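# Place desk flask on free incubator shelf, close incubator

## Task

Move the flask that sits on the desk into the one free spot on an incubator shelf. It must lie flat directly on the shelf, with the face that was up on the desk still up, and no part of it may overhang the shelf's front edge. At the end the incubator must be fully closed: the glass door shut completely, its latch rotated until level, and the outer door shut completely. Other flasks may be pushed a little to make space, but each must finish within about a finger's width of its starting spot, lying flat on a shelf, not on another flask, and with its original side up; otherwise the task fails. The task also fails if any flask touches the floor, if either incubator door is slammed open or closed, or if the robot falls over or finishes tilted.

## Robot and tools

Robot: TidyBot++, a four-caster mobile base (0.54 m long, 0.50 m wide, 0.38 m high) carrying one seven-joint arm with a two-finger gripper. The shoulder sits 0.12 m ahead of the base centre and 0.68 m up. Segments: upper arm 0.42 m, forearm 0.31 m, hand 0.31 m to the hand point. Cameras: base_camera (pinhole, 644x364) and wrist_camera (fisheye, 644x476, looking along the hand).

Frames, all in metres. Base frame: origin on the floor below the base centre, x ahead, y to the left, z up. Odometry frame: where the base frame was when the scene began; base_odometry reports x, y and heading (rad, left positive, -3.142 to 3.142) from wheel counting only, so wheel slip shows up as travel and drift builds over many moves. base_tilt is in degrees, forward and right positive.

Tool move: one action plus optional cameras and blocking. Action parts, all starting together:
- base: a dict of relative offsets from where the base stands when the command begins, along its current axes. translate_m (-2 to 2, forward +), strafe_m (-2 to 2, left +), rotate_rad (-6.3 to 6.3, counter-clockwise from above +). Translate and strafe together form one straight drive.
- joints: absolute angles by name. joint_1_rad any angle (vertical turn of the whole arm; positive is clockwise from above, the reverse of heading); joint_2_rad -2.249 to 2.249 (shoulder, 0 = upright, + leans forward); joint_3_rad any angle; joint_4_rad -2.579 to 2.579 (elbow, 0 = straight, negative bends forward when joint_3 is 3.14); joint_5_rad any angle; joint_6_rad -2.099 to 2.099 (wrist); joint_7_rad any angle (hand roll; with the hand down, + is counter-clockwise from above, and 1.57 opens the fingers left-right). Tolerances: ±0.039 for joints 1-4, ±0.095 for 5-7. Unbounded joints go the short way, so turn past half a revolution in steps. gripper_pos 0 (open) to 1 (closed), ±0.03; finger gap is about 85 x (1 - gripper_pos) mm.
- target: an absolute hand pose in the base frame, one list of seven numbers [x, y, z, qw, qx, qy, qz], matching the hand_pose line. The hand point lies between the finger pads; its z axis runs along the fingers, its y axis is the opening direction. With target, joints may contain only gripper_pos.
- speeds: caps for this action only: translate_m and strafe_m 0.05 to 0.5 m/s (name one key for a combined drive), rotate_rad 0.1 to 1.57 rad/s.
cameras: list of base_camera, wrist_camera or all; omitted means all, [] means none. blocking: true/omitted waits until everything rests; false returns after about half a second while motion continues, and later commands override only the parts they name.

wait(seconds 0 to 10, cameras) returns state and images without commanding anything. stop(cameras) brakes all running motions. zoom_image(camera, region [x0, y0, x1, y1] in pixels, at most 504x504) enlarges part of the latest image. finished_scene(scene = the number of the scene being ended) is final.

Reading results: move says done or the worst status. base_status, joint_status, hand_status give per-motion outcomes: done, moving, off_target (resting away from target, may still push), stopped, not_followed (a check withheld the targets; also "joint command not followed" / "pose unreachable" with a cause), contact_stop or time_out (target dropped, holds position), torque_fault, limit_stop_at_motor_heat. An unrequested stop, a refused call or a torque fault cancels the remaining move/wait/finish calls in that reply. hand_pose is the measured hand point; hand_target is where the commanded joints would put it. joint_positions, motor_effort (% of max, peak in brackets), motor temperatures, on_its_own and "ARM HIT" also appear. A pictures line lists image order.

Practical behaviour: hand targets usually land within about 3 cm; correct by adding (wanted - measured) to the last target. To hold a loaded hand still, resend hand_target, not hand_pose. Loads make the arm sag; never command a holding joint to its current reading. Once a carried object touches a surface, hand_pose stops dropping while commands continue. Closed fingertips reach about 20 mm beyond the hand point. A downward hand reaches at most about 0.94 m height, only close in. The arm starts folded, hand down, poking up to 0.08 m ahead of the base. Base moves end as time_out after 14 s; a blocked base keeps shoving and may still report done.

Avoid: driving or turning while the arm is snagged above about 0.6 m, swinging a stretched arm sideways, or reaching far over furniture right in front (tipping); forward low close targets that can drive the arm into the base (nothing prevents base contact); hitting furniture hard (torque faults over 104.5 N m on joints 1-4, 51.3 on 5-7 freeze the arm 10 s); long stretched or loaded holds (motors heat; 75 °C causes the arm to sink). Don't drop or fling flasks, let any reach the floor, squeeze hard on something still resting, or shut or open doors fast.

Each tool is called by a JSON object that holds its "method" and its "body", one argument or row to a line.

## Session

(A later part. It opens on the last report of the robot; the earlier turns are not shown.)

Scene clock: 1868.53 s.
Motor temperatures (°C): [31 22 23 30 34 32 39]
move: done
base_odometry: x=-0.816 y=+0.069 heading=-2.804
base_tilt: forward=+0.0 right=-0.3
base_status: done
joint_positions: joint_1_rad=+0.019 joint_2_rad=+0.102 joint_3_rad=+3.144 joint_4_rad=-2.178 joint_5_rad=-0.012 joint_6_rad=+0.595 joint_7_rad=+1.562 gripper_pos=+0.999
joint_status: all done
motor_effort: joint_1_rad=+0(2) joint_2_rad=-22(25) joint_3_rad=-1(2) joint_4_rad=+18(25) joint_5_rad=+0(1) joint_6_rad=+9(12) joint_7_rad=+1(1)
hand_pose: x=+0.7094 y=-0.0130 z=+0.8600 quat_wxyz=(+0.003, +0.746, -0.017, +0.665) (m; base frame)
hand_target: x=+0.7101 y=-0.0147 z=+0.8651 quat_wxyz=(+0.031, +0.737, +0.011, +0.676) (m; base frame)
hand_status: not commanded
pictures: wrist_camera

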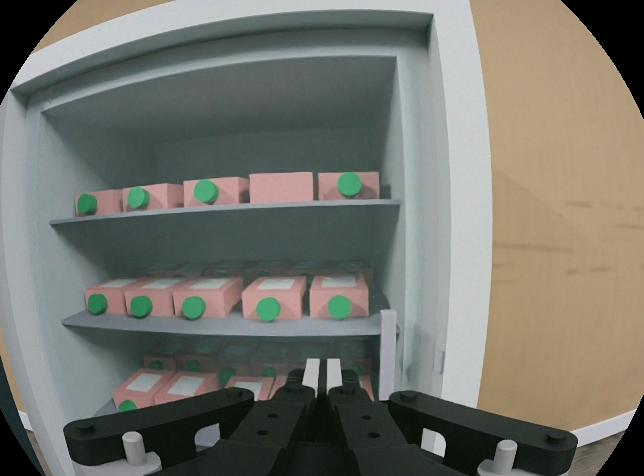

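{"method": "move", "body": {
  "base": {"strafe_m": 0.12},
  "joints": {"joint_2_rad": 0.35, "joint_4_rad": -2.33, "joint_6_rad": 1.05},
  "cameras": ["wrist_camera"]
}}

{"method": "zoom_image", "body": {
  "camera": "wrist_camera",
  "region": [380, 200, 600, 400]
}}

Scene clock: 1875.50 s.
Motor temperatures (°C): [31 22 23 30 34 32 39]
move: done
base_odometry: x=-0.776 y=-0.044 heading=-2.804
base_tilt: forward=+0.0 right=-0.3
base_status: done
joint_positions: joint_1_rad=+0.014 joint_2_rad=+0.350 joint_3_rad=+3.144 joint_4_rad=-2.320 joint_5_rad=-0.012 joint_6_rad=+1.004 joint_7_rad=+1.565 gripper_pos=+0.999
joint_status: all done
motor_effort: joint_1_rad=-1(2) joint_2_rad=-26(29) joint_3_rad=-1(3) joint_4_rad=+13(19) joint_5_rad=+0(1) joint_6_rad=+9(10) joint_7_rad=+1(1)
hand_pose: x=+0.7160 y=-0.0116 z=+0.7674 quat_wxyz=(+0.006, +0.740, -0.014, +0.673) (m; base frame)
hand_target: x=+0.7139 y=-0.0157 z=+0.7772 quat_wxyz=(+0.034, +0.728, +0.011, +0.685) (m; base frame)
hand_status: not commanded
pictures: wrist_camera

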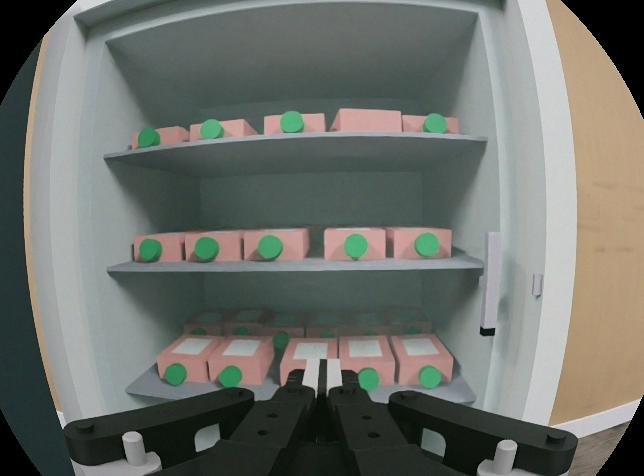

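Scaled by 2.291.

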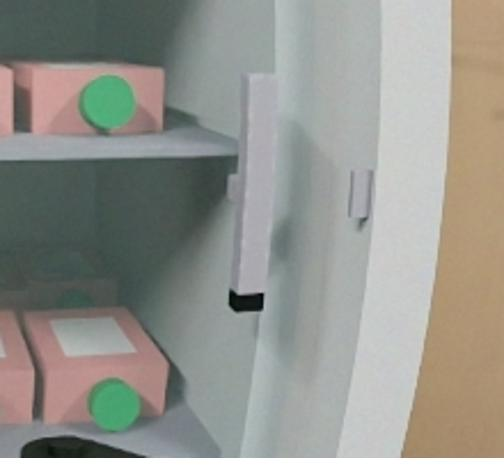

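{"method": "move", "body": {
  "base": {"strafe_m": -0.18},
  "joints": {"joint_2_rad": 0.467, "joint_4_rad": -2.39, "joint_6_rad": 1.23, "joint_7_rad": -0.05, "joint_1_rad": 0.02},
  "cameras": ["wrist_camera"]
}}

Scene clock: 1911.20 s.
Motor temperatures (°C): [31 22 23 29 34 32 39]
move: done
base_odometry: x=-0.836 y=+0.126 heading=-2.804
base_tilt: forward=+0.1 right=-0.3
base_status: done
joint_positions: joint_1_rad=+0.023 joint_2_rad=+0.458 joint_3_rad=+3.144 joint_4_rad=-2.376 joint_5_rad=-0.012 joint_6_rad=+1.186 joint_7_rad=+0.023 gripper_pos=+0.999
joint_status: all done
motor_effort: joint_1_rad=-1(3) joint_2_rad=-27(28) joint_3_rad=-1(3) joint_4_rad=+11(14) joint_5_rad=+0(1) joint_6_rad=+9(10) joint_7_rad=+1(1)
hand_pose: x=+0.7103 y=-0.0168 z=+0.7357 quat_wxyz=(-0.467, +0.515, -0.523, +0.494) (m; base frame)
hand_target: x=+0.7073 y=-0.0158 z=+0.7383 quat_wxyz=(-0.490, +0.491, -0.536, +0.482) (m; base frame)
hand_status: not commanded
pictures: wrist_camera

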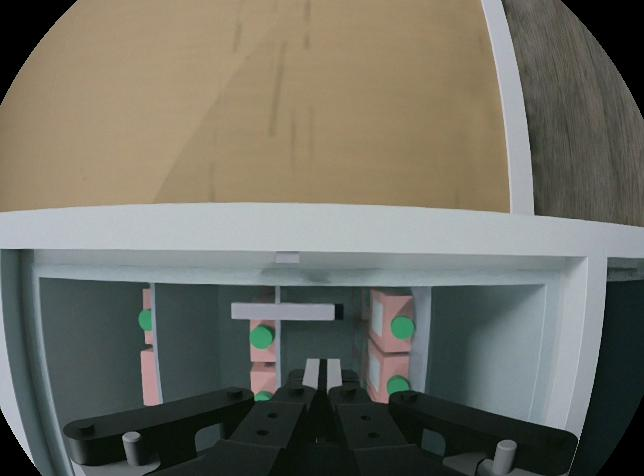

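{"method": "move", "body": {
  "base": {"translate_m": 0.15, "strafe_m": 0.042},
  "speeds": {"translate_m": 0.15},
  "joints": {"joint_2_rad": 0.568, "joint_4_rad": -2.42, "joint_6_rad": 1.34},
  "cameras": ["wrist_camera"]
}}

Scene clock: 1931.10 s.
Motor temperatures (°C): [31 22 23 29 34 32 39]
move: done
base_odometry: x=-0.963 y=+0.036 heading=-2.804
base_tilt: forward=+0.0 right=-0.4
base_status: done
joint_positions: joint_1_rad=+0.023 joint_2_rad=+0.569 joint_3_rad=+3.144 joint_4_rad=-2.409 joint_5_rad=-0.012 joint_6_rad=+1.297 joint_7_rad=+0.023 gripper_pos=+0.999
joint_status: all done
motor_effort: joint_1_rad=+0(1) joint_2_rad=-28(31) joint_3_rad=-2(2) joint_4_rad=+8(12) joint_5_rad=+1(1) joint_6_rad=+9(10) joint_7_rad=+1(1)
hand_pose: x=+0.7060 y=-0.0168 z=+0.6919 quat_wxyz=(-0.458, +0.523, -0.530, +0.486) (m; base frame)
hand_target: x=+0.7036 y=-0.0158 z=+0.7018 quat_wxyz=(-0.484, +0.496, -0.541, +0.477) (m; base frame)
hand_status: not commanded
pictures: wrist_camera

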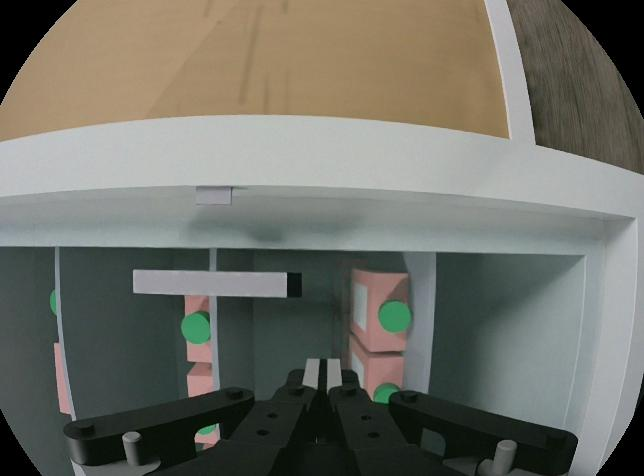

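{"method": "move", "body": {
  "base": {"translate_m": 0.08},
  "speeds": {"translate_m": 0.1},
  "joints": {"joint_2_rad": 0.532, "joint_4_rad": -2.39, "joint_6_rad": 1.212},
  "cameras": ["wrist_camera"]
}}

Scene clock: 1946.77 s.
Motor temperatures (°C): [31 22 22 29 34 32 39]
move: done
base_odometry: x=-1.039 y=+0.010 heading=-2.804
base_tilt: forward=+0.0 right=-0.3
base_status: done
joint_positions: joint_1_rad=+0.023 joint_2_rad=+0.547 joint_3_rad=+3.144 joint_4_rad=-2.396 joint_5_rad=-0.012 joint_6_rad=+1.226 joint_7_rad=+0.023 gripper_pos=+0.999
joint_status: all done
motor_effort: joint_1_rad=+0(2) joint_2_rad=-28(30) joint_3_rad=-1(2) joint_4_rad=+9(10) joint_5_rad=+0(1) joint_6_rad=+9(10) joint_7_rad=+1(1)
hand_pose: x=+0.7077 y=-0.0168 z=+0.6880 quat_wxyz=(-0.449, +0.531, -0.539, +0.476) (m; base frame)
hand_target: x=+0.7090 y=-0.0158 z=+0.6944 quat_wxyz=(-0.468, +0.510, -0.556, +0.460) (m; base frame)
hand_status: not commanded
pictures: wrist_camera

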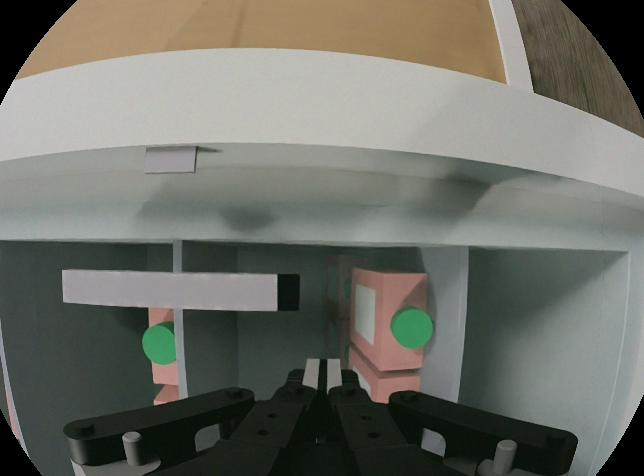

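{"method": "move", "body": {
  "joints": {"joint_2_rad": 0.505, "joint_4_rad": -2.40, "joint_6_rad": 1.3},
  "cameras": ["wrist_camera"]
}}

Scene clock: 1952.20 s.
Motor temperatures (°C): [31 22 22 29 34 32 39]
move: done
base_odometry: x=-1.039 y=+0.010 heading=-2.804
base_tilt: forward=+0.0 right=-0.3
base_status: not commanded
joint_positions: joint_1_rad=+0.023 joint_2_rad=+0.522 joint_3_rad=+3.144 joint_4_rad=-2.397 joint_5_rad=-0.012 joint_6_rad=+1.284 joint_7_rad=+0.023 gripper_pos=+0.999
joint_status: all done
motor_effort: joint_1_rad=-1(1) joint_2_rad=-28(30) joint_3_rad=-1(2) joint_4_rad=+10(10) joint_5_rad=+1(1) joint_6_rad=+9(10) joint_7_rad=+1(1)
hand_pose: x=+0.7085 y=-0.0169 z=+0.7200 quat_wxyz=(-0.469, +0.512, -0.520, +0.498) (m; base frame)
hand_target: x=+0.7072 y=-0.0158 z=+0.7338 quat_wxyz=(-0.495, +0.486, -0.530, +0.487) (m; base frame)
hand_status: not commanded
pictures: wrist_camera

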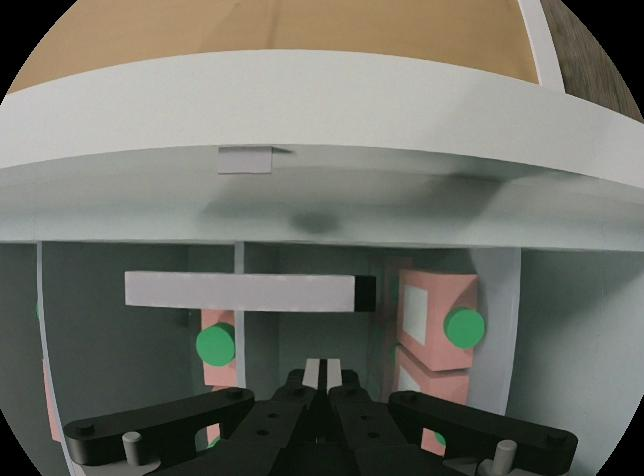

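{"method": "move", "body": {
  "base": {"translate_m": 0.028},
  "speeds": {"translate_m": 0.05},
  "cameras": ["wrist_camera"]
}}

Scene clock: 1962.77 s.
Motor temperatures (°C): [31 22 22 29 34 32 39]
move: done
base_odometry: x=-1.065 y=+0.000 heading=-2.804
base_tilt: forward=+0.1 right=-0.3
base_status: done
joint_positions: joint_1_rad=+0.023 joint_2_rad=+0.521 joint_3_rad=+3.144 joint_4_rad=-2.397 joint_5_rad=-0.012 joint_6_rad=+1.284 joint_7_rad=+0.023 gripper_pos=+0.999
joint_status: not commanded
motor_effort: joint_1_rad=-1(1) joint_2_rad=-27(29) joint_3_rad=-1(2) joint_4_rad=+9(11) joint_5_rad=+0(1) joint_6_rad=+9(9) joint_7_rad=+1(1)
hand_pose: x=+0.7085 y=-0.0169 z=+0.7204 quat_wxyz=(-0.470, +0.512, -0.519, +0.498) (m; base frame)
hand_target: x=+0.7072 y=-0.0158 z=+0.7338 quat_wxyz=(-0.495, +0.486, -0.530, +0.487) (m; base frame)
hand_status: not commanded
pictures: wrist_camera

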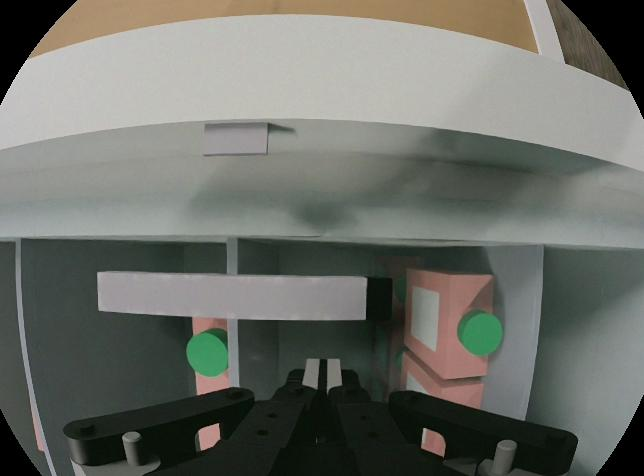

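{"method": "move", "body": {
  "base": {"translate_m": 0.012},
  "speeds": {"translate_m": 0.05},
  "cameras": []
}}

{"method": "move", "body": {
  "base": {"strafe_m": -0.045},
  "speeds": {"strafe_m": 0.05},
  "cameras": ["wrist_camera"]
}}

Scene clock: 1971.17 s.
Motor temperatures (°C): [31 22 22 29 34 32 39]
move: done
base_odometry: x=-1.077 y=-0.004 heading=-2.804
base_tilt: forward=+0.1 right=-0.3
base_status: done
joint_positions: joint_1_rad=+0.023 joint_2_rad=+0.520 joint_3_rad=+3.144 joint_4_rad=-2.397 joint_5_rad=-0.012 joint_6_rad=+1.284 joint_7_rad=+0.023 gripper_pos=+0.999
joint_status: not commanded
motor_effort: joint_1_rad=-1(1) joint_2_rad=-28(29) joint_3_rad=-1(2) joint_4_rad=+9(10) joint_5_rad=+1(1) joint_6_rad=+9(9) joint_7_rad=+1(1)
hand_pose: x=+0.7084 y=-0.0169 z=+0.7209 quat_wxyz=(-0.470, +0.512, -0.519, +0.498) (m; base frame)
hand_target: x=+0.7072 y=-0.0158 z=+0.7338 quat_wxyz=(-0.495, +0.486, -0.530, +0.487) (m; base frame)
hand_status: not commanded
pictures: none
No camera images: "cameras" was empty.

Scene clock: 1972.53 s.
Motor temperatures (°C): [31 22 22 29 34 32 39]
move: done
base_odometry: x=-1.092 y=+0.039 heading=-2.804
base_tilt: forward=+0.0 right=-0.3
base_status: done
joint_positions: joint_1_rad=+0.019 joint_2_rad=+0.520 joint_3_rad=+3.144 joint_4_rad=-2.397 joint_5_rad=-0.012 joint_6_rad=+1.284 joint_7_rad=+0.023 gripper_pos=+0.999
joint_status: not commanded
motor_effort: joint_1_rad=+0(2) joint_2_rad=-28(29) joint_3_rad=-1(2) joint_4_rad=+9(11) joint_5_rad=+0(2) joint_6_rad=+9(10) joint_7_rad=+1(1)
hand_pose: x=+0.7085 y=-0.0148 z=+0.7210 quat_wxyz=(-0.471, +0.512, -0.518, +0.497) (m; base frame)
hand_target: x=+0.7072 y=-0.0158 z=+0.7338 quat_wxyz=(-0.495, +0.486, -0.530, +0.487) (m; base frame)
hand_status: not commanded
pictures: wrist_camera

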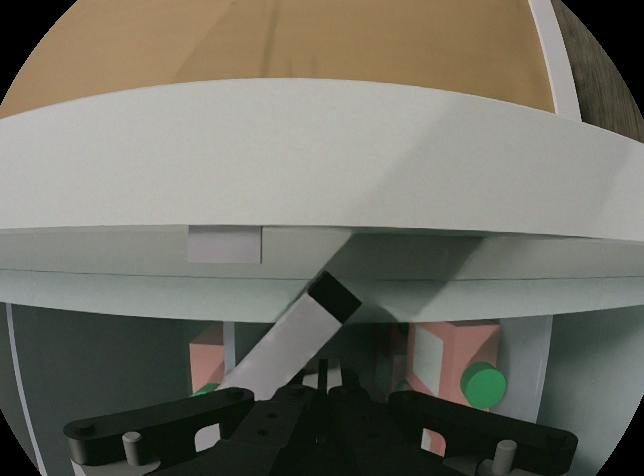

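{"method": "move", "body": {
  "base": {"strafe_m": -0.02},
  "speeds": {"strafe_m": 0.05},
  "cameras": ["wrist_camera"]
}}

Scene clock: 1978.20 s.
Motor temperatures (°C): [31 22 22 29 34 32 39]
move: done
base_odometry: x=-1.099 y=+0.057 heading=-2.803
base_tilt: forward=+0.0 right=-0.4
base_status: done
joint_positions: joint_1_rad=+0.016 joint_2_rad=+0.520 joint_3_rad=+3.144 joint_4_rad=-2.398 joint_5_rad=-0.012 joint_6_rad=+1.284 joint_7_rad=+0.023 gripper_pos=+0.999
joint_status: not commanded
motor_effort: joint_1_rad=+0(3) joint_2_rad=-28(29) joint_3_rad=+0(3) joint_4_rad=+10(12) joint_5_rad=+0(2) joint_6_rad=+10(10) joint_7_rad=+1(1)
hand_pose: x=+0.7082 y=-0.0129 z=+0.7206 quat_wxyz=(-0.471, +0.513, -0.518, +0.496) (m; base frame)
hand_target: x=+0.7072 y=-0.0158 z=+0.7338 quat_wxyz=(-0.495, +0.486, -0.530, +0.487) (m; base frame)
hand_status: not commanded
pictures: wrist_camera

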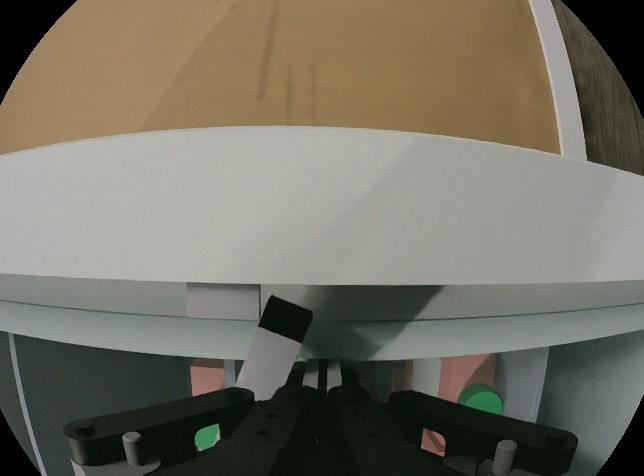

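{"method": "move", "body": {
  "joints": {"joint_2_rad": 0.48, "joint_4_rad": -2.385, "joint_6_rad": 1.25},
  "cameras": ["wrist_camera"]
}}

Scene clock: 2001.70 s.
Motor temperatures (°C): [31 22 22 29 34 32 39]
move: done
base_odometry: x=-1.099 y=+0.057 heading=-2.803
base_tilt: forward=+0.1 right=-0.4
base_status: not commanded
joint_positions: joint_1_rad=+0.016 joint_2_rad=+0.508 joint_3_rad=+3.144 joint_4_rad=-2.396 joint_5_rad=-0.012 joint_6_rad=+1.262 joint_7_rad=+0.023 gripper_pos=+0.999
joint_status: all done
motor_effort: joint_1_rad=+0(1) joint_2_rad=-29(30) joint_3_rad=-1(2) joint_4_rad=+11(11) joint_5_rad=+0(1) joint_6_rad=+10(11) joint_7_rad=+0(1)
hand_pose: x=+0.7080 y=-0.0129 z=+0.7218 quat_wxyz=(-0.469, +0.515, -0.520, +0.494) (m; base frame)
hand_target: x=+0.7099 y=-0.0158 z=+0.7388 quat_wxyz=(-0.493, +0.488, -0.533, +0.485) (m; base frame)
hand_status: not commanded
pictures: wrist_camera

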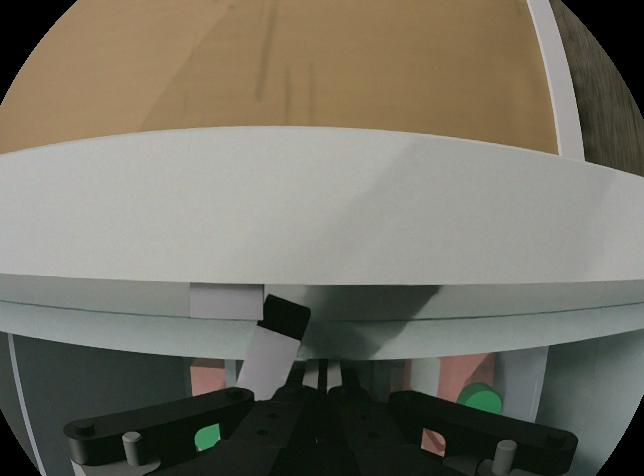

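{"method": "move", "body": {
  "joints": {"joint_2_rad": 0.455, "joint_4_rad": -2.37, "joint_6_rad": 1.215},
  "cameras": ["wrist_camera"]
}}

Scene clock: 2009.90 s.
Motor temperatures (°C): [31 22 22 29 34 32 39]
move: done
base_odometry: x=-1.099 y=+0.057 heading=-2.803
base_tilt: forward=+0.1 right=-0.3
base_status: not commanded
joint_positions: joint_1_rad=+0.016 joint_2_rad=+0.486 joint_3_rad=+3.144 joint_4_rad=-2.392 joint_5_rad=-0.012 joint_6_rad=+1.240 joint_7_rad=+0.023 gripper_pos=+0.999
joint_status: all done
motor_effort: joint_1_rad=-1(1) joint_2_rad=-29(31) joint_3_rad=-2(2) joint_4_rad=+11(12) joint_5_rad=+1(1) joint_6_rad=+11(11) joint_7_rad=+1(1)
hand_pose: x=+0.7080 y=-0.0129 z=+0.7295 quat_wxyz=(-0.471, +0.514, -0.519, +0.495) (m; base frame)
hand_target: x=+0.7126 y=-0.0159 z=+0.7488 quat_wxyz=(-0.494, +0.487, -0.531, +0.486) (m; base frame)
hand_status: not commanded
pictures: wrist_camera

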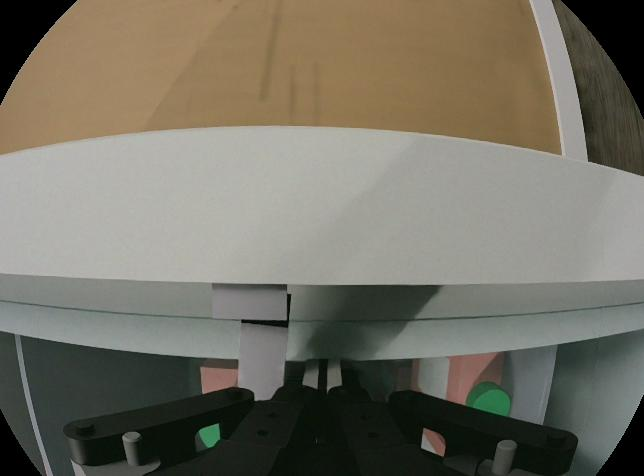

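{"method": "move", "body": {
  "joints": {"joint_2_rad": 0.443, "joint_4_rad": -2.362, "joint_6_rad": 1.2},
  "cameras": ["wrist_camera"]
}}

{"method": "zoom_image", "body": {
  "camera": "wrist_camera",
  "region": [180, 260, 340, 420]
}}

Scene clock: 2017.83 s.
Motor temperatures (°C): [31 22 22 29 34 32 39]
move: done
base_odometry: x=-1.099 y=+0.057 heading=-2.803
base_tilt: forward=+0.0 right=-0.3
base_status: not commanded
joint_positions: joint_1_rad=+0.016 joint_2_rad=+0.478 joint_3_rad=+3.144 joint_4_rad=-2.389 joint_5_rad=-0.012 joint_6_rad=+1.229 joint_7_rad=+0.023 gripper_pos=+0.999
joint_status: all done
motor_effort: joint_1_rad=-1(2) joint_2_rad=-30(30) joint_3_rad=-2(3) joint_4_rad=+12(14) joint_5_rad=+1(1) joint_6_rad=+11(13) joint_7_rad=+1(1)
hand_pose: x=+0.7082 y=-0.0128 z=+0.7318 quat_wxyz=(-0.470, +0.514, -0.519, +0.495) (m; base frame)
hand_target: x=+0.7141 y=-0.0159 z=+0.7546 quat_wxyz=(-0.496, +0.486, -0.530, +0.487) (m; base frame)
hand_status: not commanded
pictures: wrist_camera

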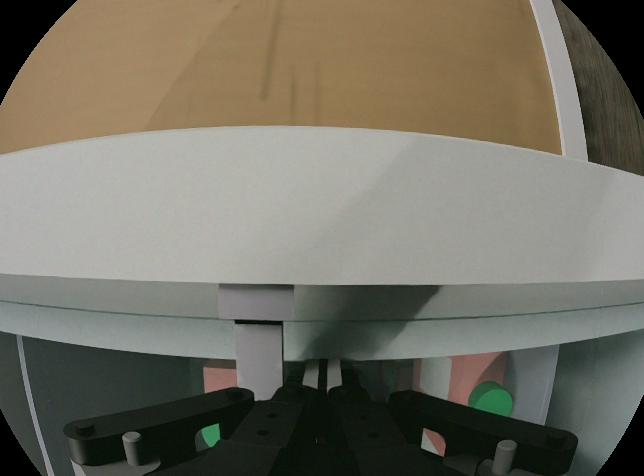

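Scaled by 3.150.

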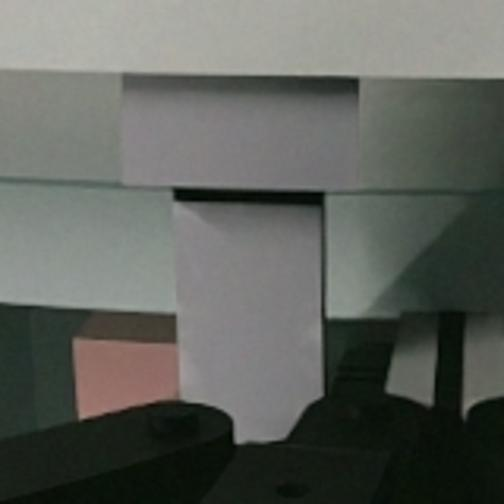

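{"method": "move", "body": {
  "base": {"translate_m": -0.2},
  "speeds": {"translate_m": 0.1},
  "cameras": []
}}

{"method": "move", "body": {
  "base": {"strafe_m": 0.05},
  "joints": {"joint_2_rad": 0.35, "joint_4_rad": -2.33, "joint_6_rad": 1.05, "joint_7_rad": 1.64, "joint_1_rad": 0.2},
  "cameras": ["wrist_camera"]
}}

{"method": "zoom_image", "body": {
  "camera": "wrist_camera",
  "region": [260, 200, 480, 400]
}}

Scene clock: 2029.03 s.
Motor temperatures (°C): [31 22 22 29 34 32 39]
move: done
base_odometry: x=-0.910 y=+0.124 heading=-2.803
base_tilt: forward=+0.1 right=-0.3
base_status: done
joint_positions: joint_1_rad=+0.016 joint_2_rad=+0.458 joint_3_rad=+3.144 joint_4_rad=-2.376 joint_5_rad=-0.012 joint_6_rad=+1.227 joint_7_rad=+0.023 gripper_pos=+0.999
joint_status: not commanded
motor_effort: joint_1_rad=+0(1) joint_2_rad=-27(33) joint_3_rad=-1(2) joint_4_rad=+10(12) joint_5_rad=+0(1) joint_6_rad=+9(13) joint_7_rad=+1(1)
hand_pose: x=+0.7111 y=-0.0129 z=+0.7480 quat_wxyz=(-0.478, +0.507, -0.511, +0.503) (m; base frame)
hand_target: x=+0.7141 y=-0.0159 z=+0.7546 quat_wxyz=(-0.496, +0.486, -0.530, +0.487) (m; base frame)
hand_status: not commanded
pictures: none
No camera images: "cameras" was empty.

Scene clock: 2031.23 s.
Motor temperatures (°C): [31 22 22 29 34 32 39]
move: done
base_odometry: x=-0.893 y=+0.077 heading=-2.803
base_tilt: forward=+0.1 right=-0.3
base_status: done
joint_positions: joint_1_rad=+0.190 joint_2_rad=+0.372 joint_3_rad=+3.144 joint_4_rad=-2.349 joint_5_rad=-0.012 joint_6_rad=+1.105 joint_7_rad=+1.567 gripper_pos=+0.999
joint_status: all done
motor_effort: joint_1_rad=+0(3) joint_2_rad=-26(29) joint_3_rad=-1(3) joint_4_rad=+12(13) joint_5_rad=+0(1) joint_6_rad=+9(10) joint_7_rad=+1(1)
hand_pose: x=+0.7002 y=-0.1148 z=+0.7728 quat_wxyz=(+0.067, +0.719, -0.076, +0.688) (m; base frame)
hand_target: x=+0.7014 y=-0.1220 z=+0.7772 quat_wxyz=(+0.095, +0.726, -0.054, +0.679) (m; base frame)
hand_status: not commanded
pictures: wrist_camera

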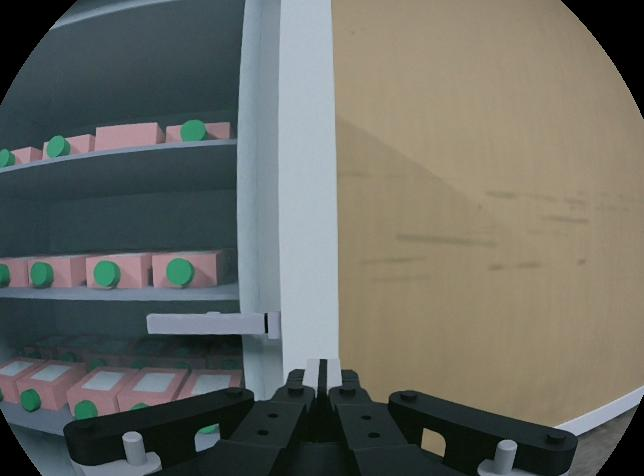

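Scaled by 2.291.

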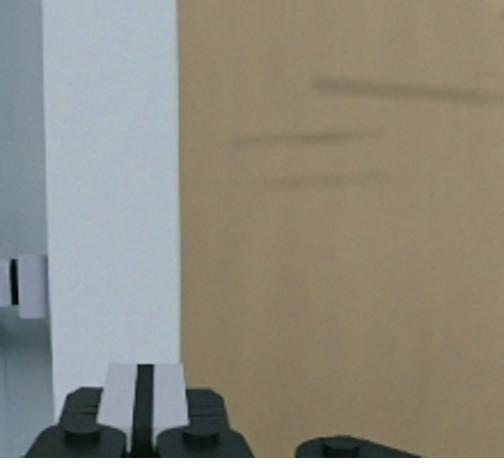

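{"method": "move", "body": {
  "base": {"strafe_m": -0.05},
  "joints": {"joint_1_rad": 0.02, "joint_2_rad": 0.25, "joint_4_rad": -2.26, "joint_6_rad": 0.87},
  "cameras": ["wrist_camera"]
}}

{"method": "zoom_image", "body": {
  "camera": "wrist_camera",
  "region": [200, 240, 440, 440]
}}

Scene clock: 2042.83 s.
Motor temperatures (°C): [31 22 22 29 34 31 39]
move: done
base_odometry: x=-0.910 y=+0.124 heading=-2.803
base_tilt: forward=+0.0 right=-0.3
base_status: done
joint_positions: joint_1_rad=+0.027 joint_2_rad=+0.267 joint_3_rad=+3.144 joint_4_rad=-2.277 joint_5_rad=-0.012 joint_6_rad=+0.926 joint_7_rad=+1.567 gripper_pos=+0.999
joint_status: all done
motor_effort: joint_1_rad=+0(3) joint_2_rad=-25(27) joint_3_rad=-1(3) joint_4_rad=+15(16) joint_5_rad=+0(1) joint_6_rad=+9(11) joint_7_rad=+0(1)
hand_pose: x=+0.7176 y=-0.0189 z=+0.8128 quat_wxyz=(+0.010, +0.724, -0.018, +0.690) (m; base frame)
hand_target: x=+0.7191 y=-0.0155 z=+0.8142 quat_wxyz=(+0.033, +0.731, +0.011, +0.681) (m; base frame)
hand_status: not commanded
pictures: wrist_camera

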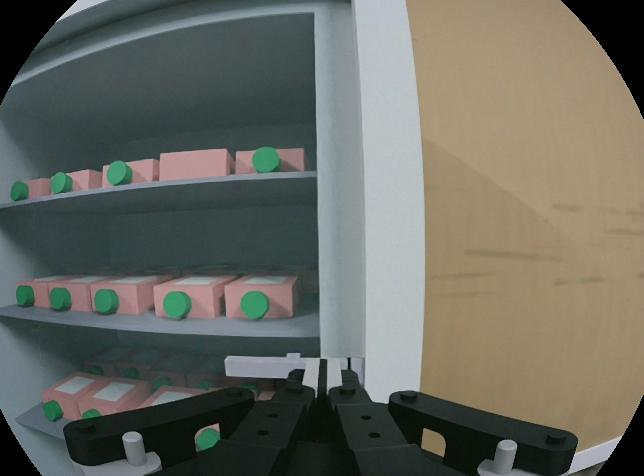

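Scaled by 2.100.

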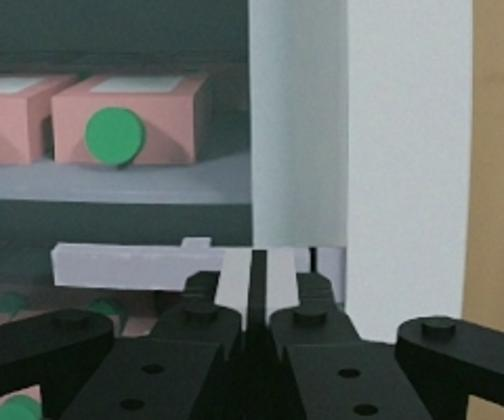

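{"method": "move", "body": {
  "base": {"strafe_m": -0.03},
  "joints": {"joint_1_rad": 0.02, "joint_2_rad": 0.568, "joint_4_rad": -2.42, "joint_6_rad": 1.34},
  "cameras": ["wrist_camera"]
}}

{"method": "zoom_image", "body": {
  "camera": "wrist_camera",
  "region": [200, 180, 380, 330]
}}

Scene clock: 2052.93 s.
Motor temperatures (°C): [31 22 22 29 34 31 39]
move: done
base_odometry: x=-0.920 y=+0.152 heading=-2.803
base_tilt: forward=+0.0 right=-0.3
base_status: done
joint_positions: joint_1_rad=+0.025 joint_2_rad=+0.566 joint_3_rad=+3.144 joint_4_rad=-2.407 joint_5_rad=-0.012 joint_6_rad=+1.295 joint_7_rad=+1.567 gripper_pos=+0.999
joint_status: all done
motor_effort: joint_1_rad=-1(4) joint_2_rad=-28(31) joint_3_rad=-1(3) joint_4_rad=+8(15) joint_5_rad=+0(1) joint_6_rad=+9(10) joint_7_rad=+0(1)
hand_pose: x=+0.7067 y=-0.0181 z=+0.6939 quat_wxyz=(+0.011, +0.744, -0.016, +0.668) (m; base frame)
hand_target: x=+0.7036 y=-0.0158 z=+0.7018 quat_wxyz=(+0.035, +0.734, +0.012, +0.678) (m; base frame)
hand_status: not commanded
pictures: wrist_camera

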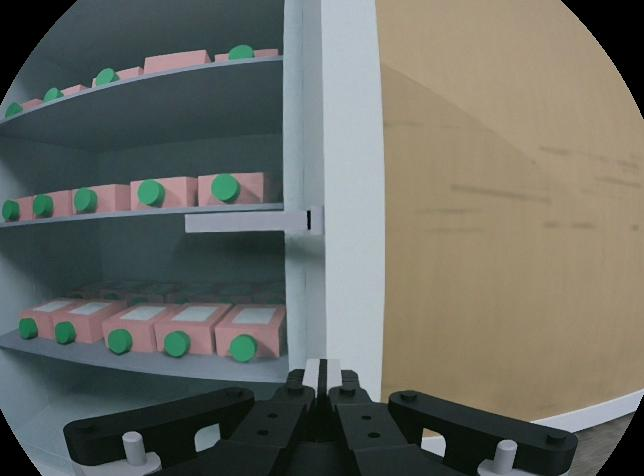

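Scaled by 2.800.

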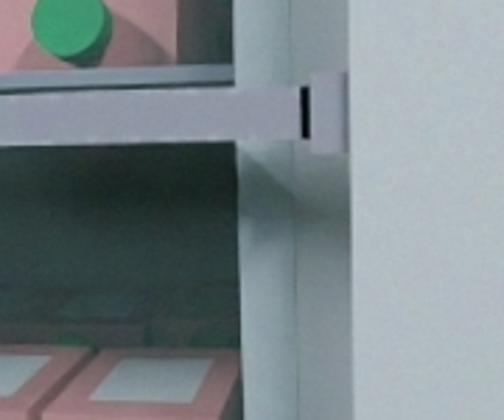

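{"method": "move", "body": {
  "base": {"translate_m": -0.55},
  "joints": {"joint_1_rad": -0.6, "joint_2_rad": 0.01, "joint_4_rad": -1.685, "joint_6_rad": 0.03},
  "cameras": ["all"]
}}

Scene clock: 2118.43 s.
Motor temperatures (°C): [31 22 22 29 34 32 39]
move: done
base_odometry: x=-0.401 y=+0.335 heading=-2.803
base_tilt: forward=+0.0 right=-0.3
base_status: done
joint_positions: joint_1_rad=-0.592 joint_2_rad=+0.010 joint_3_rad=+3.144 joint_4_rad=-1.701 joint_5_rad=-0.012 joint_6_rad=+0.087 joint_7_rad=+1.567 gripper_pos=+0.999
joint_status: all done
motor_effort: joint_1_rad=+0(3) joint_2_rad=-22(33) joint_3_rad=+0(3) joint_4_rad=+22(23) joint_5_rad=+0(1) joint_6_rad=+9(10) joint_7_rad=+1(1)
hand_pose: x=+0.6388 y=+0.3492 z=+1.0422 quat_wxyz=(-0.205, +0.696, +0.205, +0.657) (m; base frame)
hand_target: x=+0.6362 y=+0.3528 z=+1.0343 quat_wxyz=(-0.179, +0.701, +0.237, +0.649) (m; base frame)
hand_status: not commanded
pictures: base_camera, wrist_camera

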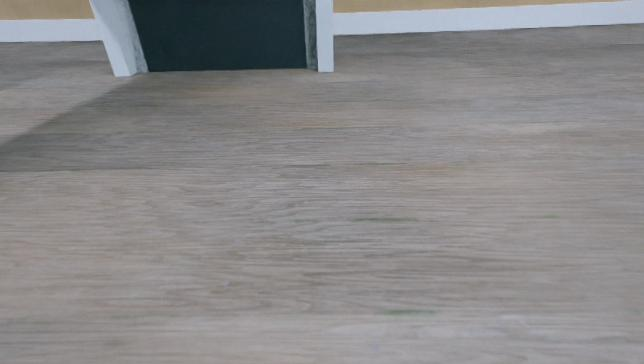

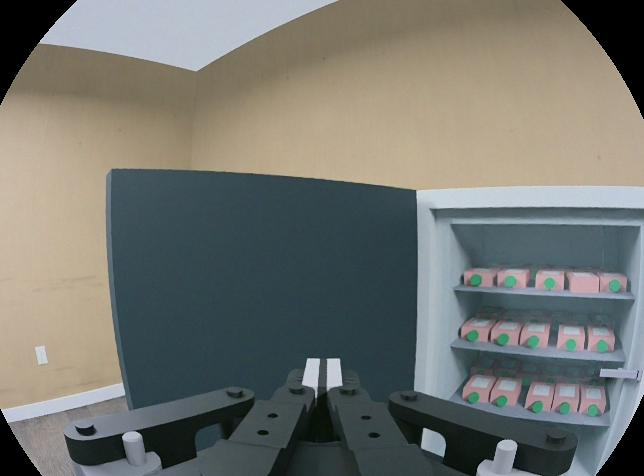

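{"method": "move", "body": {
  "base": {"translate_m": -0.15},
  "joints": {"joint_1_rad": -1.4, "joint_6_rad": -0.3, "joint_4_rad": -1.5},
  "cameras": ["wrist_camera"]
}}

Scene clock: 2130.57 s.
Motor temperatures (°C): [31 22 22 29 34 31 39]
move: done
base_odometry: x=-0.259 y=+0.385 heading=-2.803
base_tilt: forward=+0.0 right=-0.3
base_status: done
joint_positions: joint_1_rad=-1.390 joint_2_rad=+0.011 joint_3_rad=+3.144 joint_4_rad=-1.521 joint_5_rad=-0.012 joint_6_rad=-0.243 joint_7_rad=+1.567 gripper_pos=+0.999
joint_status: all done
motor_effort: joint_1_rad=-1(3) joint_2_rad=-22(25) joint_3_rad=-2(3) joint_4_rad=+23(23) joint_5_rad=+0(1) joint_6_rad=+9(10) joint_7_rad=+0(1)
hand_pose: x=+0.2303 y=+0.6137 z=+1.0516 quat_wxyz=(-0.408, +0.599, +0.492, +0.481) (m; base frame)
hand_target: x=+0.2241 y=+0.6115 z=+1.0479 quat_wxyz=(-0.385, +0.587, +0.524, +0.483) (m; base frame)
hand_status: not commanded
pictures: wrist_camera

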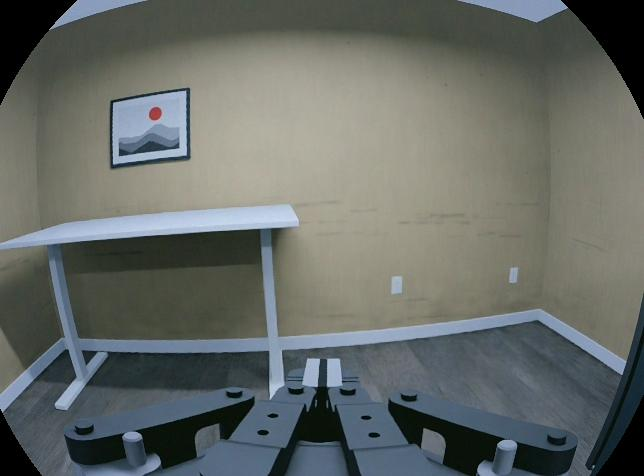

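{"method": "move", "body": {
  "base": {"translate_m": -0.05, "strafe_m": 1.2},
  "speeds": {"strafe_m": 0.3},
  "joints": {"joint_1_rad": -0.8, "joint_2_rad": 0.01, "joint_4_rad": -1.685, "joint_6_rad": 0.03, "joint_7_rad": 3.24},
  "cameras": ["wrist_camera"]
}}

{"method": "move", "body": {
  "base": {"rotate_rad": -0.87},
  "speeds": {"rotate_rad": 0.4},
  "cameras": ["wrist_camera"]
}}

Scene clock: 2170.90 s.
Motor temperatures (°C): [31 22 22 29 34 31 39]
move: done
base_odometry: x=+0.187 y=-0.730 heading=-2.803
base_tilt: forward=+0.0 right=-0.3
base_status: done
joint_positions: joint_1_rad=-0.809 joint_2_rad=+0.013 joint_3_rad=+3.144 joint_4_rad=-1.673 joint_5_rad=-0.012 joint_6_rad=-0.013 joint_7_rad=+3.165 gripper_pos=+0.999
joint_status: all done
motor_effort: joint_1_rad=+0(2) joint_2_rad=-22(25) joint_3_rad=-1(2) joint_4_rad=+22(23) joint_5_rad=+0(1) joint_6_rad=+9(10) joint_7_rad=+0(1)
hand_pose: x=+0.5516 y=+0.4531 z=+1.0267 quat_wxyz=(+0.250, +0.276, +0.698, +0.611) (m; base frame)
hand_target: x=+0.5559 y=+0.4485 z=+1.0343 quat_wxyz=(+0.281, +0.250, +0.696, +0.612) (m; base frame)
hand_status: not commanded
pictures: wrist_camera

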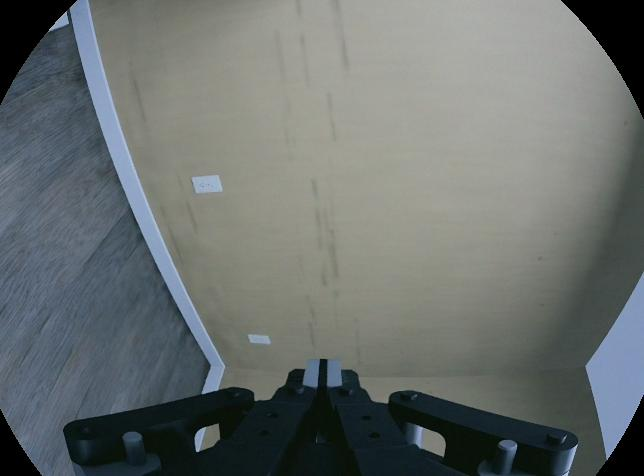

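Scene clock: 2173.67 s.
Motor temperatures (°C): [31 22 22 29 34 31 39]
move: done
base_odometry: x=+0.187 y=-0.730 heading=+2.611
base_tilt: forward=+0.1 right=-0.4
base_status: done
joint_positions: joint_1_rad=-0.800 joint_2_rad=+0.013 joint_3_rad=+3.144 joint_4_rad=-1.673 joint_5_rad=-0.012 joint_6_rad=-0.012 joint_7_rad=+3.165 gripper_pos=+0.999
joint_status: not commanded
motor_effort: joint_1_rad=+0(3) joint_2_rad=-22(24) joint_3_rad=-1(3) joint_4_rad=+22(22) joint_5_rad=+0(0) joint_6_rad=+9(9) joint_7_rad=+0(1)
hand_pose: x=+0.5557 y=+0.4492 z=+1.0266 quat_wxyz=(+0.253, +0.279, +0.697, +0.610) (m; base frame)
hand_target: x=+0.5559 y=+0.4485 z=+1.0343 quat_wxyz=(+0.281, +0.250, +0.696, +0.612) (m; base frame)
hand_status: not commanded
pictures: wrist_camera

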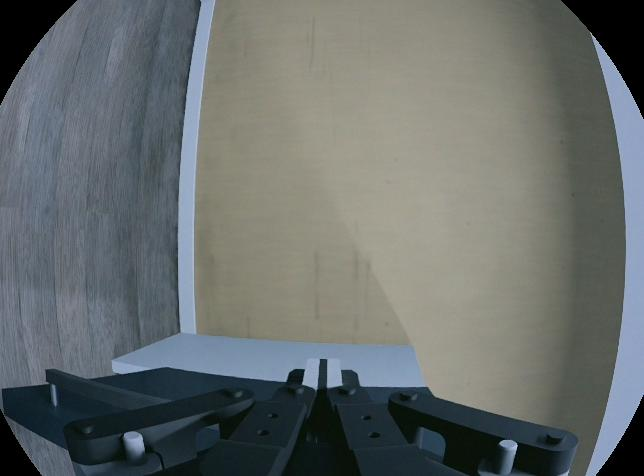

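{"method": "move", "body": {
  "base": {"translate_m": 0.284, "strafe_m": 0.731},
  "speeds": {"strafe_m": 0.25},
  "cameras": ["wrist_camera"]
}}

Scene clock: 2185.40 s.
Motor temperatures (°C): [31 22 22 29 34 31 39]
move: done
base_odometry: x=-0.428 y=-1.217 heading=+2.610
base_tilt: forward=+0.0 right=-0.4
base_status: done
joint_positions: joint_1_rad=-0.800 joint_2_rad=+0.016 joint_3_rad=+3.144 joint_4_rad=-1.675 joint_5_rad=-0.012 joint_6_rad=-0.011 joint_7_rad=+3.165 gripper_pos=+0.999
joint_status: not commanded
motor_effort: joint_1_rad=+0(2) joint_2_rad=-22(26) joint_3_rad=-1(2) joint_4_rad=+22(23) joint_5_rad=+0(1) joint_6_rad=+9(10) joint_7_rad=+0(1)
hand_pose: x=+0.5565 y=+0.4500 z=+1.0239 quat_wxyz=(+0.252, +0.280, +0.698, +0.609) (m; base frame)
hand_target: x=+0.5559 y=+0.4485 z=+1.0343 quat_wxyz=(+0.281, +0.250, +0.696, +0.612) (m; base frame)
hand_status: not commanded
pictures: wrist_camera

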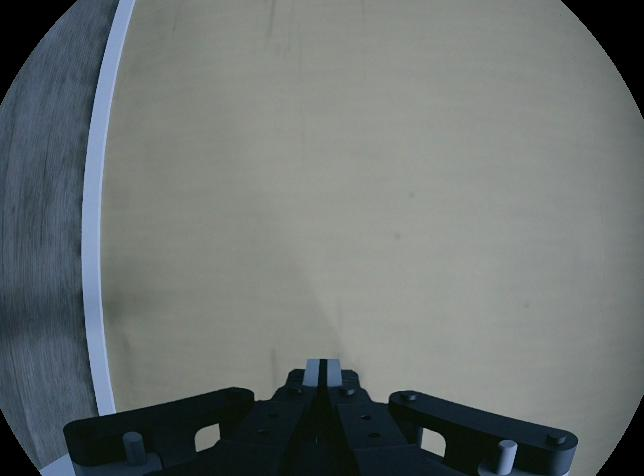

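{"method": "move", "body": {
  "joints": {"joint_1_rad": -0.3},
  "cameras": ["wrist_camera"]
}}

Scene clock: 2190.77 s.
Motor temperatures (°C): [31 22 22 29 34 31 39]
move: done
base_odometry: x=-0.428 y=-1.217 heading=+2.610
base_tilt: forward=+0.1 right=-0.4
base_status: not commanded
joint_positions: joint_1_rad=-0.311 joint_2_rad=+0.016 joint_3_rad=+3.144 joint_4_rad=-1.675 joint_5_rad=-0.012 joint_6_rad=-0.011 joint_7_rad=+3.165 gripper_pos=+0.999
joint_status: all done
motor_effort: joint_1_rad=-1(3) joint_2_rad=-23(23) joint_3_rad=-1(2) joint_4_rad=+22(23) joint_5_rad=+0(0) joint_6_rad=+9(9) joint_7_rad=+0(1)
hand_pose: x=+0.7167 y=+0.1917 z=+1.0239 quat_wxyz=(+0.392, +0.440, +0.610, +0.530) (m; base frame)
hand_target: x=+0.7174 y=+0.1842 z=+1.0343 quat_wxyz=(+0.423, +0.414, +0.613, +0.523) (m; base frame)
hand_status: not commanded
pictures: wrist_camera

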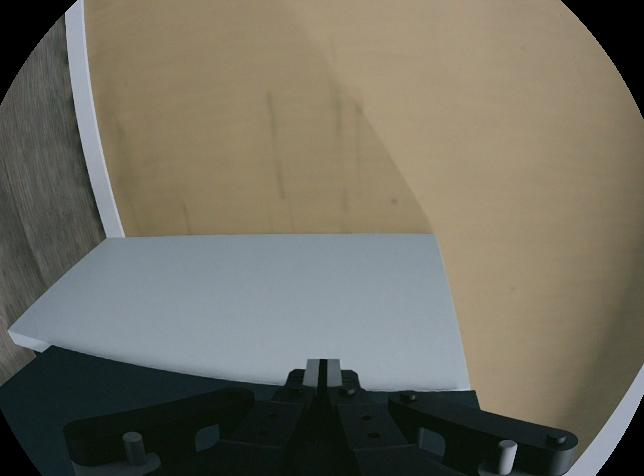

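{"method": "move", "body": {
  "joints": {"joint_1_rad": -0.08},
  "cameras": ["wrist_camera"]
}}

Scene clock: 2194.50 s.
Motor temperatures (°C): [31 22 22 29 34 31 39]
move: done
base_odometry: x=-0.428 y=-1.217 heading=+2.610
base_tilt: forward=+0.0 right=-0.4
base_status: not commanded
joint_positions: joint_1_rad=-0.088 joint_2_rad=+0.016 joint_3_rad=+3.144 joint_4_rad=-1.675 joint_5_rad=-0.012 joint_6_rad=-0.011 joint_7_rad=+3.165 gripper_pos=+0.999
joint_status: all done
motor_effort: joint_1_rad=-1(2) joint_2_rad=-22(23) joint_3_rad=-1(3) joint_4_rad=+22(23) joint_5_rad=+0(1) joint_6_rad=+9(9) joint_7_rad=+1(1)
hand_pose: x=+0.7442 y=+0.0549 z=+1.0239 quat_wxyz=(+0.449, +0.505, +0.557, +0.483) (m; base frame)
hand_target: x=+0.7432 y=+0.0491 z=+1.0343 quat_wxyz=(+0.478, +0.479, +0.564, +0.474) (m; base frame)
hand_status: not commanded
pictures: wrist_camera

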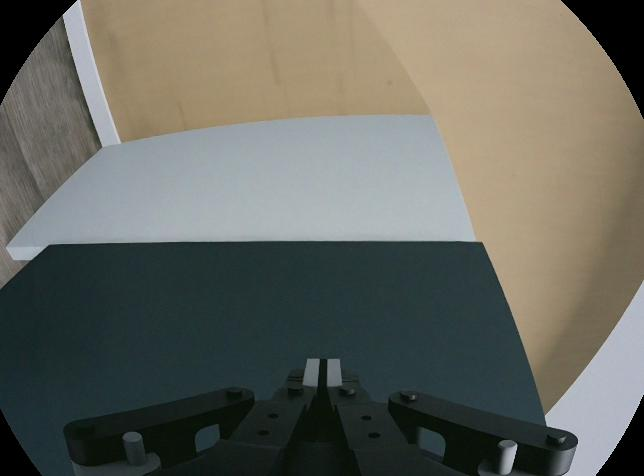

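{"method": "move", "body": {
  "base": {"translate_m": 0.027, "strafe_m": 0.183},
  "speeds": {"strafe_m": 0.15},
  "cameras": []
}}

{"method": "move", "body": {
  "joints": {"joint_1_rad": 0.28},
  "cameras": ["wrist_camera"]
}}

Scene clock: 2228.23 s.
Motor temperatures (°C): [31 22 22 29 34 31 39]
move: done
base_odometry: x=-0.545 y=-1.361 heading=+2.610
base_tilt: forward=+0.0 right=-0.3
base_status: done
joint_positions: joint_1_rad=-0.082 joint_2_rad=+0.016 joint_3_rad=+3.144 joint_4_rad=-1.675 joint_5_rad=-0.012 joint_6_rad=-0.011 joint_7_rad=+3.165 gripper_pos=+0.999
joint_status: not commanded
motor_effort: joint_1_rad=-1(3) joint_2_rad=-23(24) joint_3_rad=-1(3) joint_4_rad=+21(23) joint_5_rad=+0(0) joint_6_rad=+9(9) joint_7_rad=+0(1)
hand_pose: x=+0.7445 y=+0.0515 z=+1.0238 quat_wxyz=(+0.450, +0.507, +0.556, +0.482) (m; base frame)
hand_target: x=+0.7432 y=+0.0491 z=+1.0343 quat_wxyz=(+0.478, +0.479, +0.564, +0.474) (m; base frame)
hand_status: not commanded
pictures: none
No camera images: "cameras" was empty.

Scene clock: 2229.70 s.
Motor temperatures (°C): [31 22 22 29 34 31 39]
move: done
base_odometry: x=-0.545 y=-1.361 heading=+2.610
base_tilt: forward=+0.0 right=-0.3
base_status: not commanded
joint_positions: joint_1_rad=+0.270 joint_2_rad=+0.016 joint_3_rad=+3.144 joint_4_rad=-1.675 joint_5_rad=-0.012 joint_6_rad=-0.011 joint_7_rad=+3.165 gripper_pos=+0.999
joint_status: all done
motor_effort: joint_1_rad=+0(3) joint_2_rad=-22(23) joint_3_rad=-1(3) joint_4_rad=+22(23) joint_5_rad=+0(1) joint_6_rad=+9(9) joint_7_rad=+0(1)
hand_pose: x=+0.7239 y=-0.1675 z=+1.0238 quat_wxyz=(+0.527, +0.596, +0.458, +0.395) (m; base frame)
hand_target: x=+0.7205 y=-0.1739 z=+1.0343 quat_wxyz=(+0.555, +0.572, +0.469, +0.380) (m; base frame)
hand_status: not commanded
pictures: wrist_camera

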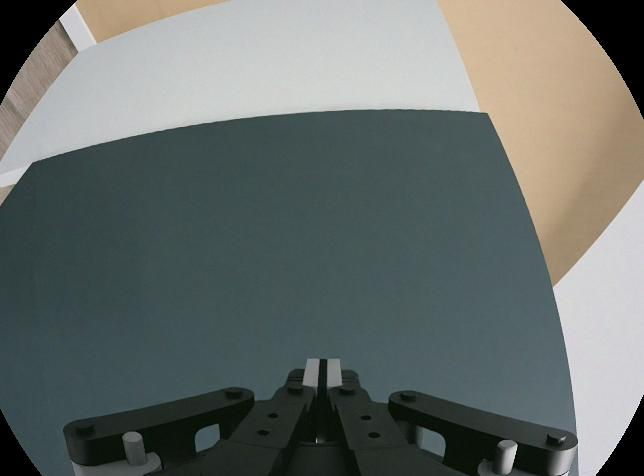

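{"method": "move", "body": {

}}

Scene clock: 2260.13 s.
Motor temperatures (°C): [31 22 22 29 34 32 39]
base_odometry: x=-0.545 y=-1.361 heading=+2.610
base_tilt: forward=+0.1 right=-0.3
base_status: not commanded
joint_positions: joint_1_rad=+0.270 joint_2_rad=+0.016 joint_3_rad=+3.144 joint_4_rad=-1.675 joint_5_rad=-0.012 joint_6_rad=-0.011 joint_7_rad=+3.165 gripper_pos=+0.999
joint_status: all done
motor_effort: joint_1_rad=+1(3) joint_2_rad=-23(23) joint_3_rad=-1(3) joint_4_rad=+22(23) joint_5_rad=+0(1) joint_6_rad=+9(9) joint_7_rad=+0(1)
hand_pose: x=+0.7239 y=-0.1675 z=+1.0238 quat_wxyz=(+0.527, +0.596, +0.458, +0.395) (m; base frame)
hand_target: x=+0.7205 y=-0.1739 z=+1.0343 quat_wxyz=(+0.555, +0.572, +0.469, +0.380) (m; base frame)
hand_status: not commanded
pictures: base_camera, wrist_camera

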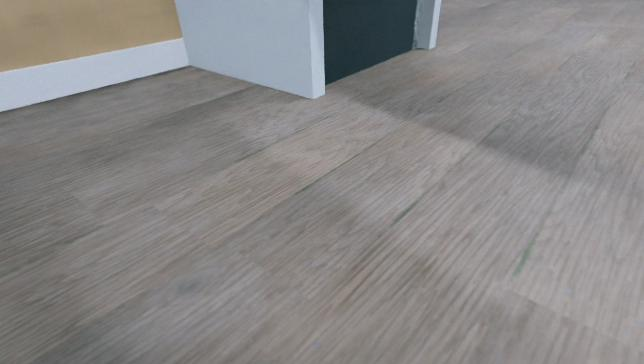

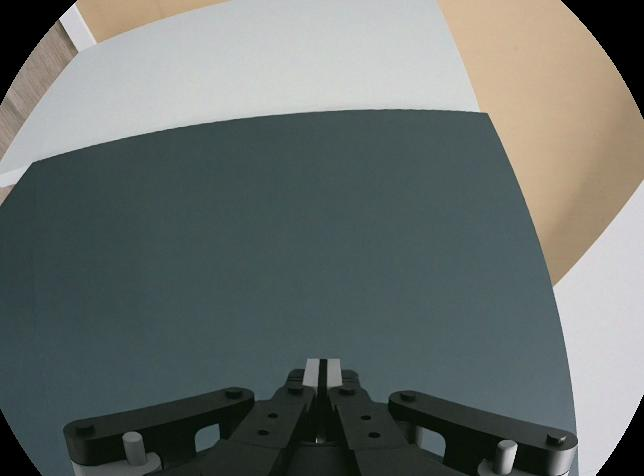

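{"method": "move", "body": {
  "base": {"translate_m":0.057,"strafe_m":-0.087},
  "speeds": {"translate_m":0.06}
}}

Scene clock: 2267.10 s.
Motor temperatures (°C): [31 22 22 29 34 32 39]
move: done
base_odometry: x=-0.550 y=-1.257 heading=+2.610
base_tilt: forward=+0.1 right=-0.2
base_status: done
joint_positions: joint_1_rad=+0.272 joint_2_rad=+0.016 joint_3_rad=+3.144 joint_4_rad=-1.676 joint_5_rad=-0.012 joint_6_rad=-0.010 joint_7_rad=+3.165 gripper_pos=+0.999
joint_status: not commanded
motor_effort: joint_1_rad=+0(2) joint_2_rad=-22(25) joint_3_rad=+0(2) joint_4_rad=+22(23) joint_5_rad=+0(1) joint_6_rad=+9(9) joint_7_rad=+0(1)
hand_pose: x=+0.7233 y=-0.1686 z=+1.0241 quat_wxyz=(+0.528, +0.597, +0.457, +0.395) (m; base frame)
hand_target: x=+0.7205 y=-0.1739 z=+1.0343 quat_wxyz=(+0.555, +0.572, +0.469, +0.380) (m; base frame)
hand_status: not commanded
pictures: base_camera, wrist_camera

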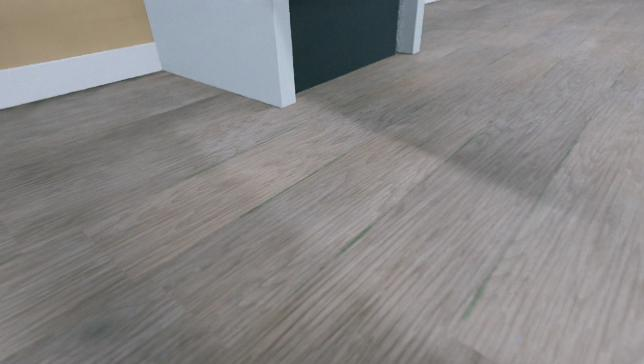

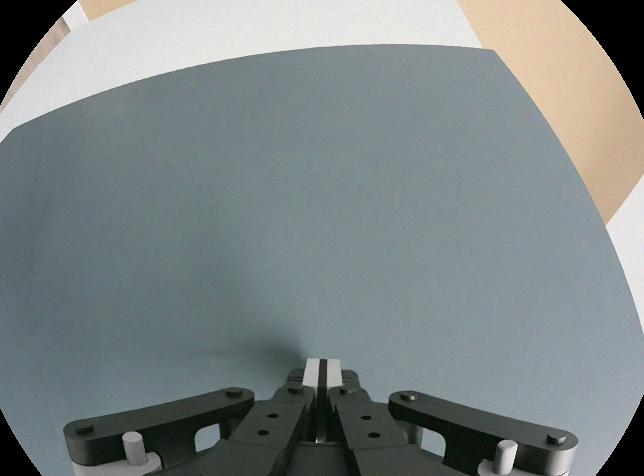

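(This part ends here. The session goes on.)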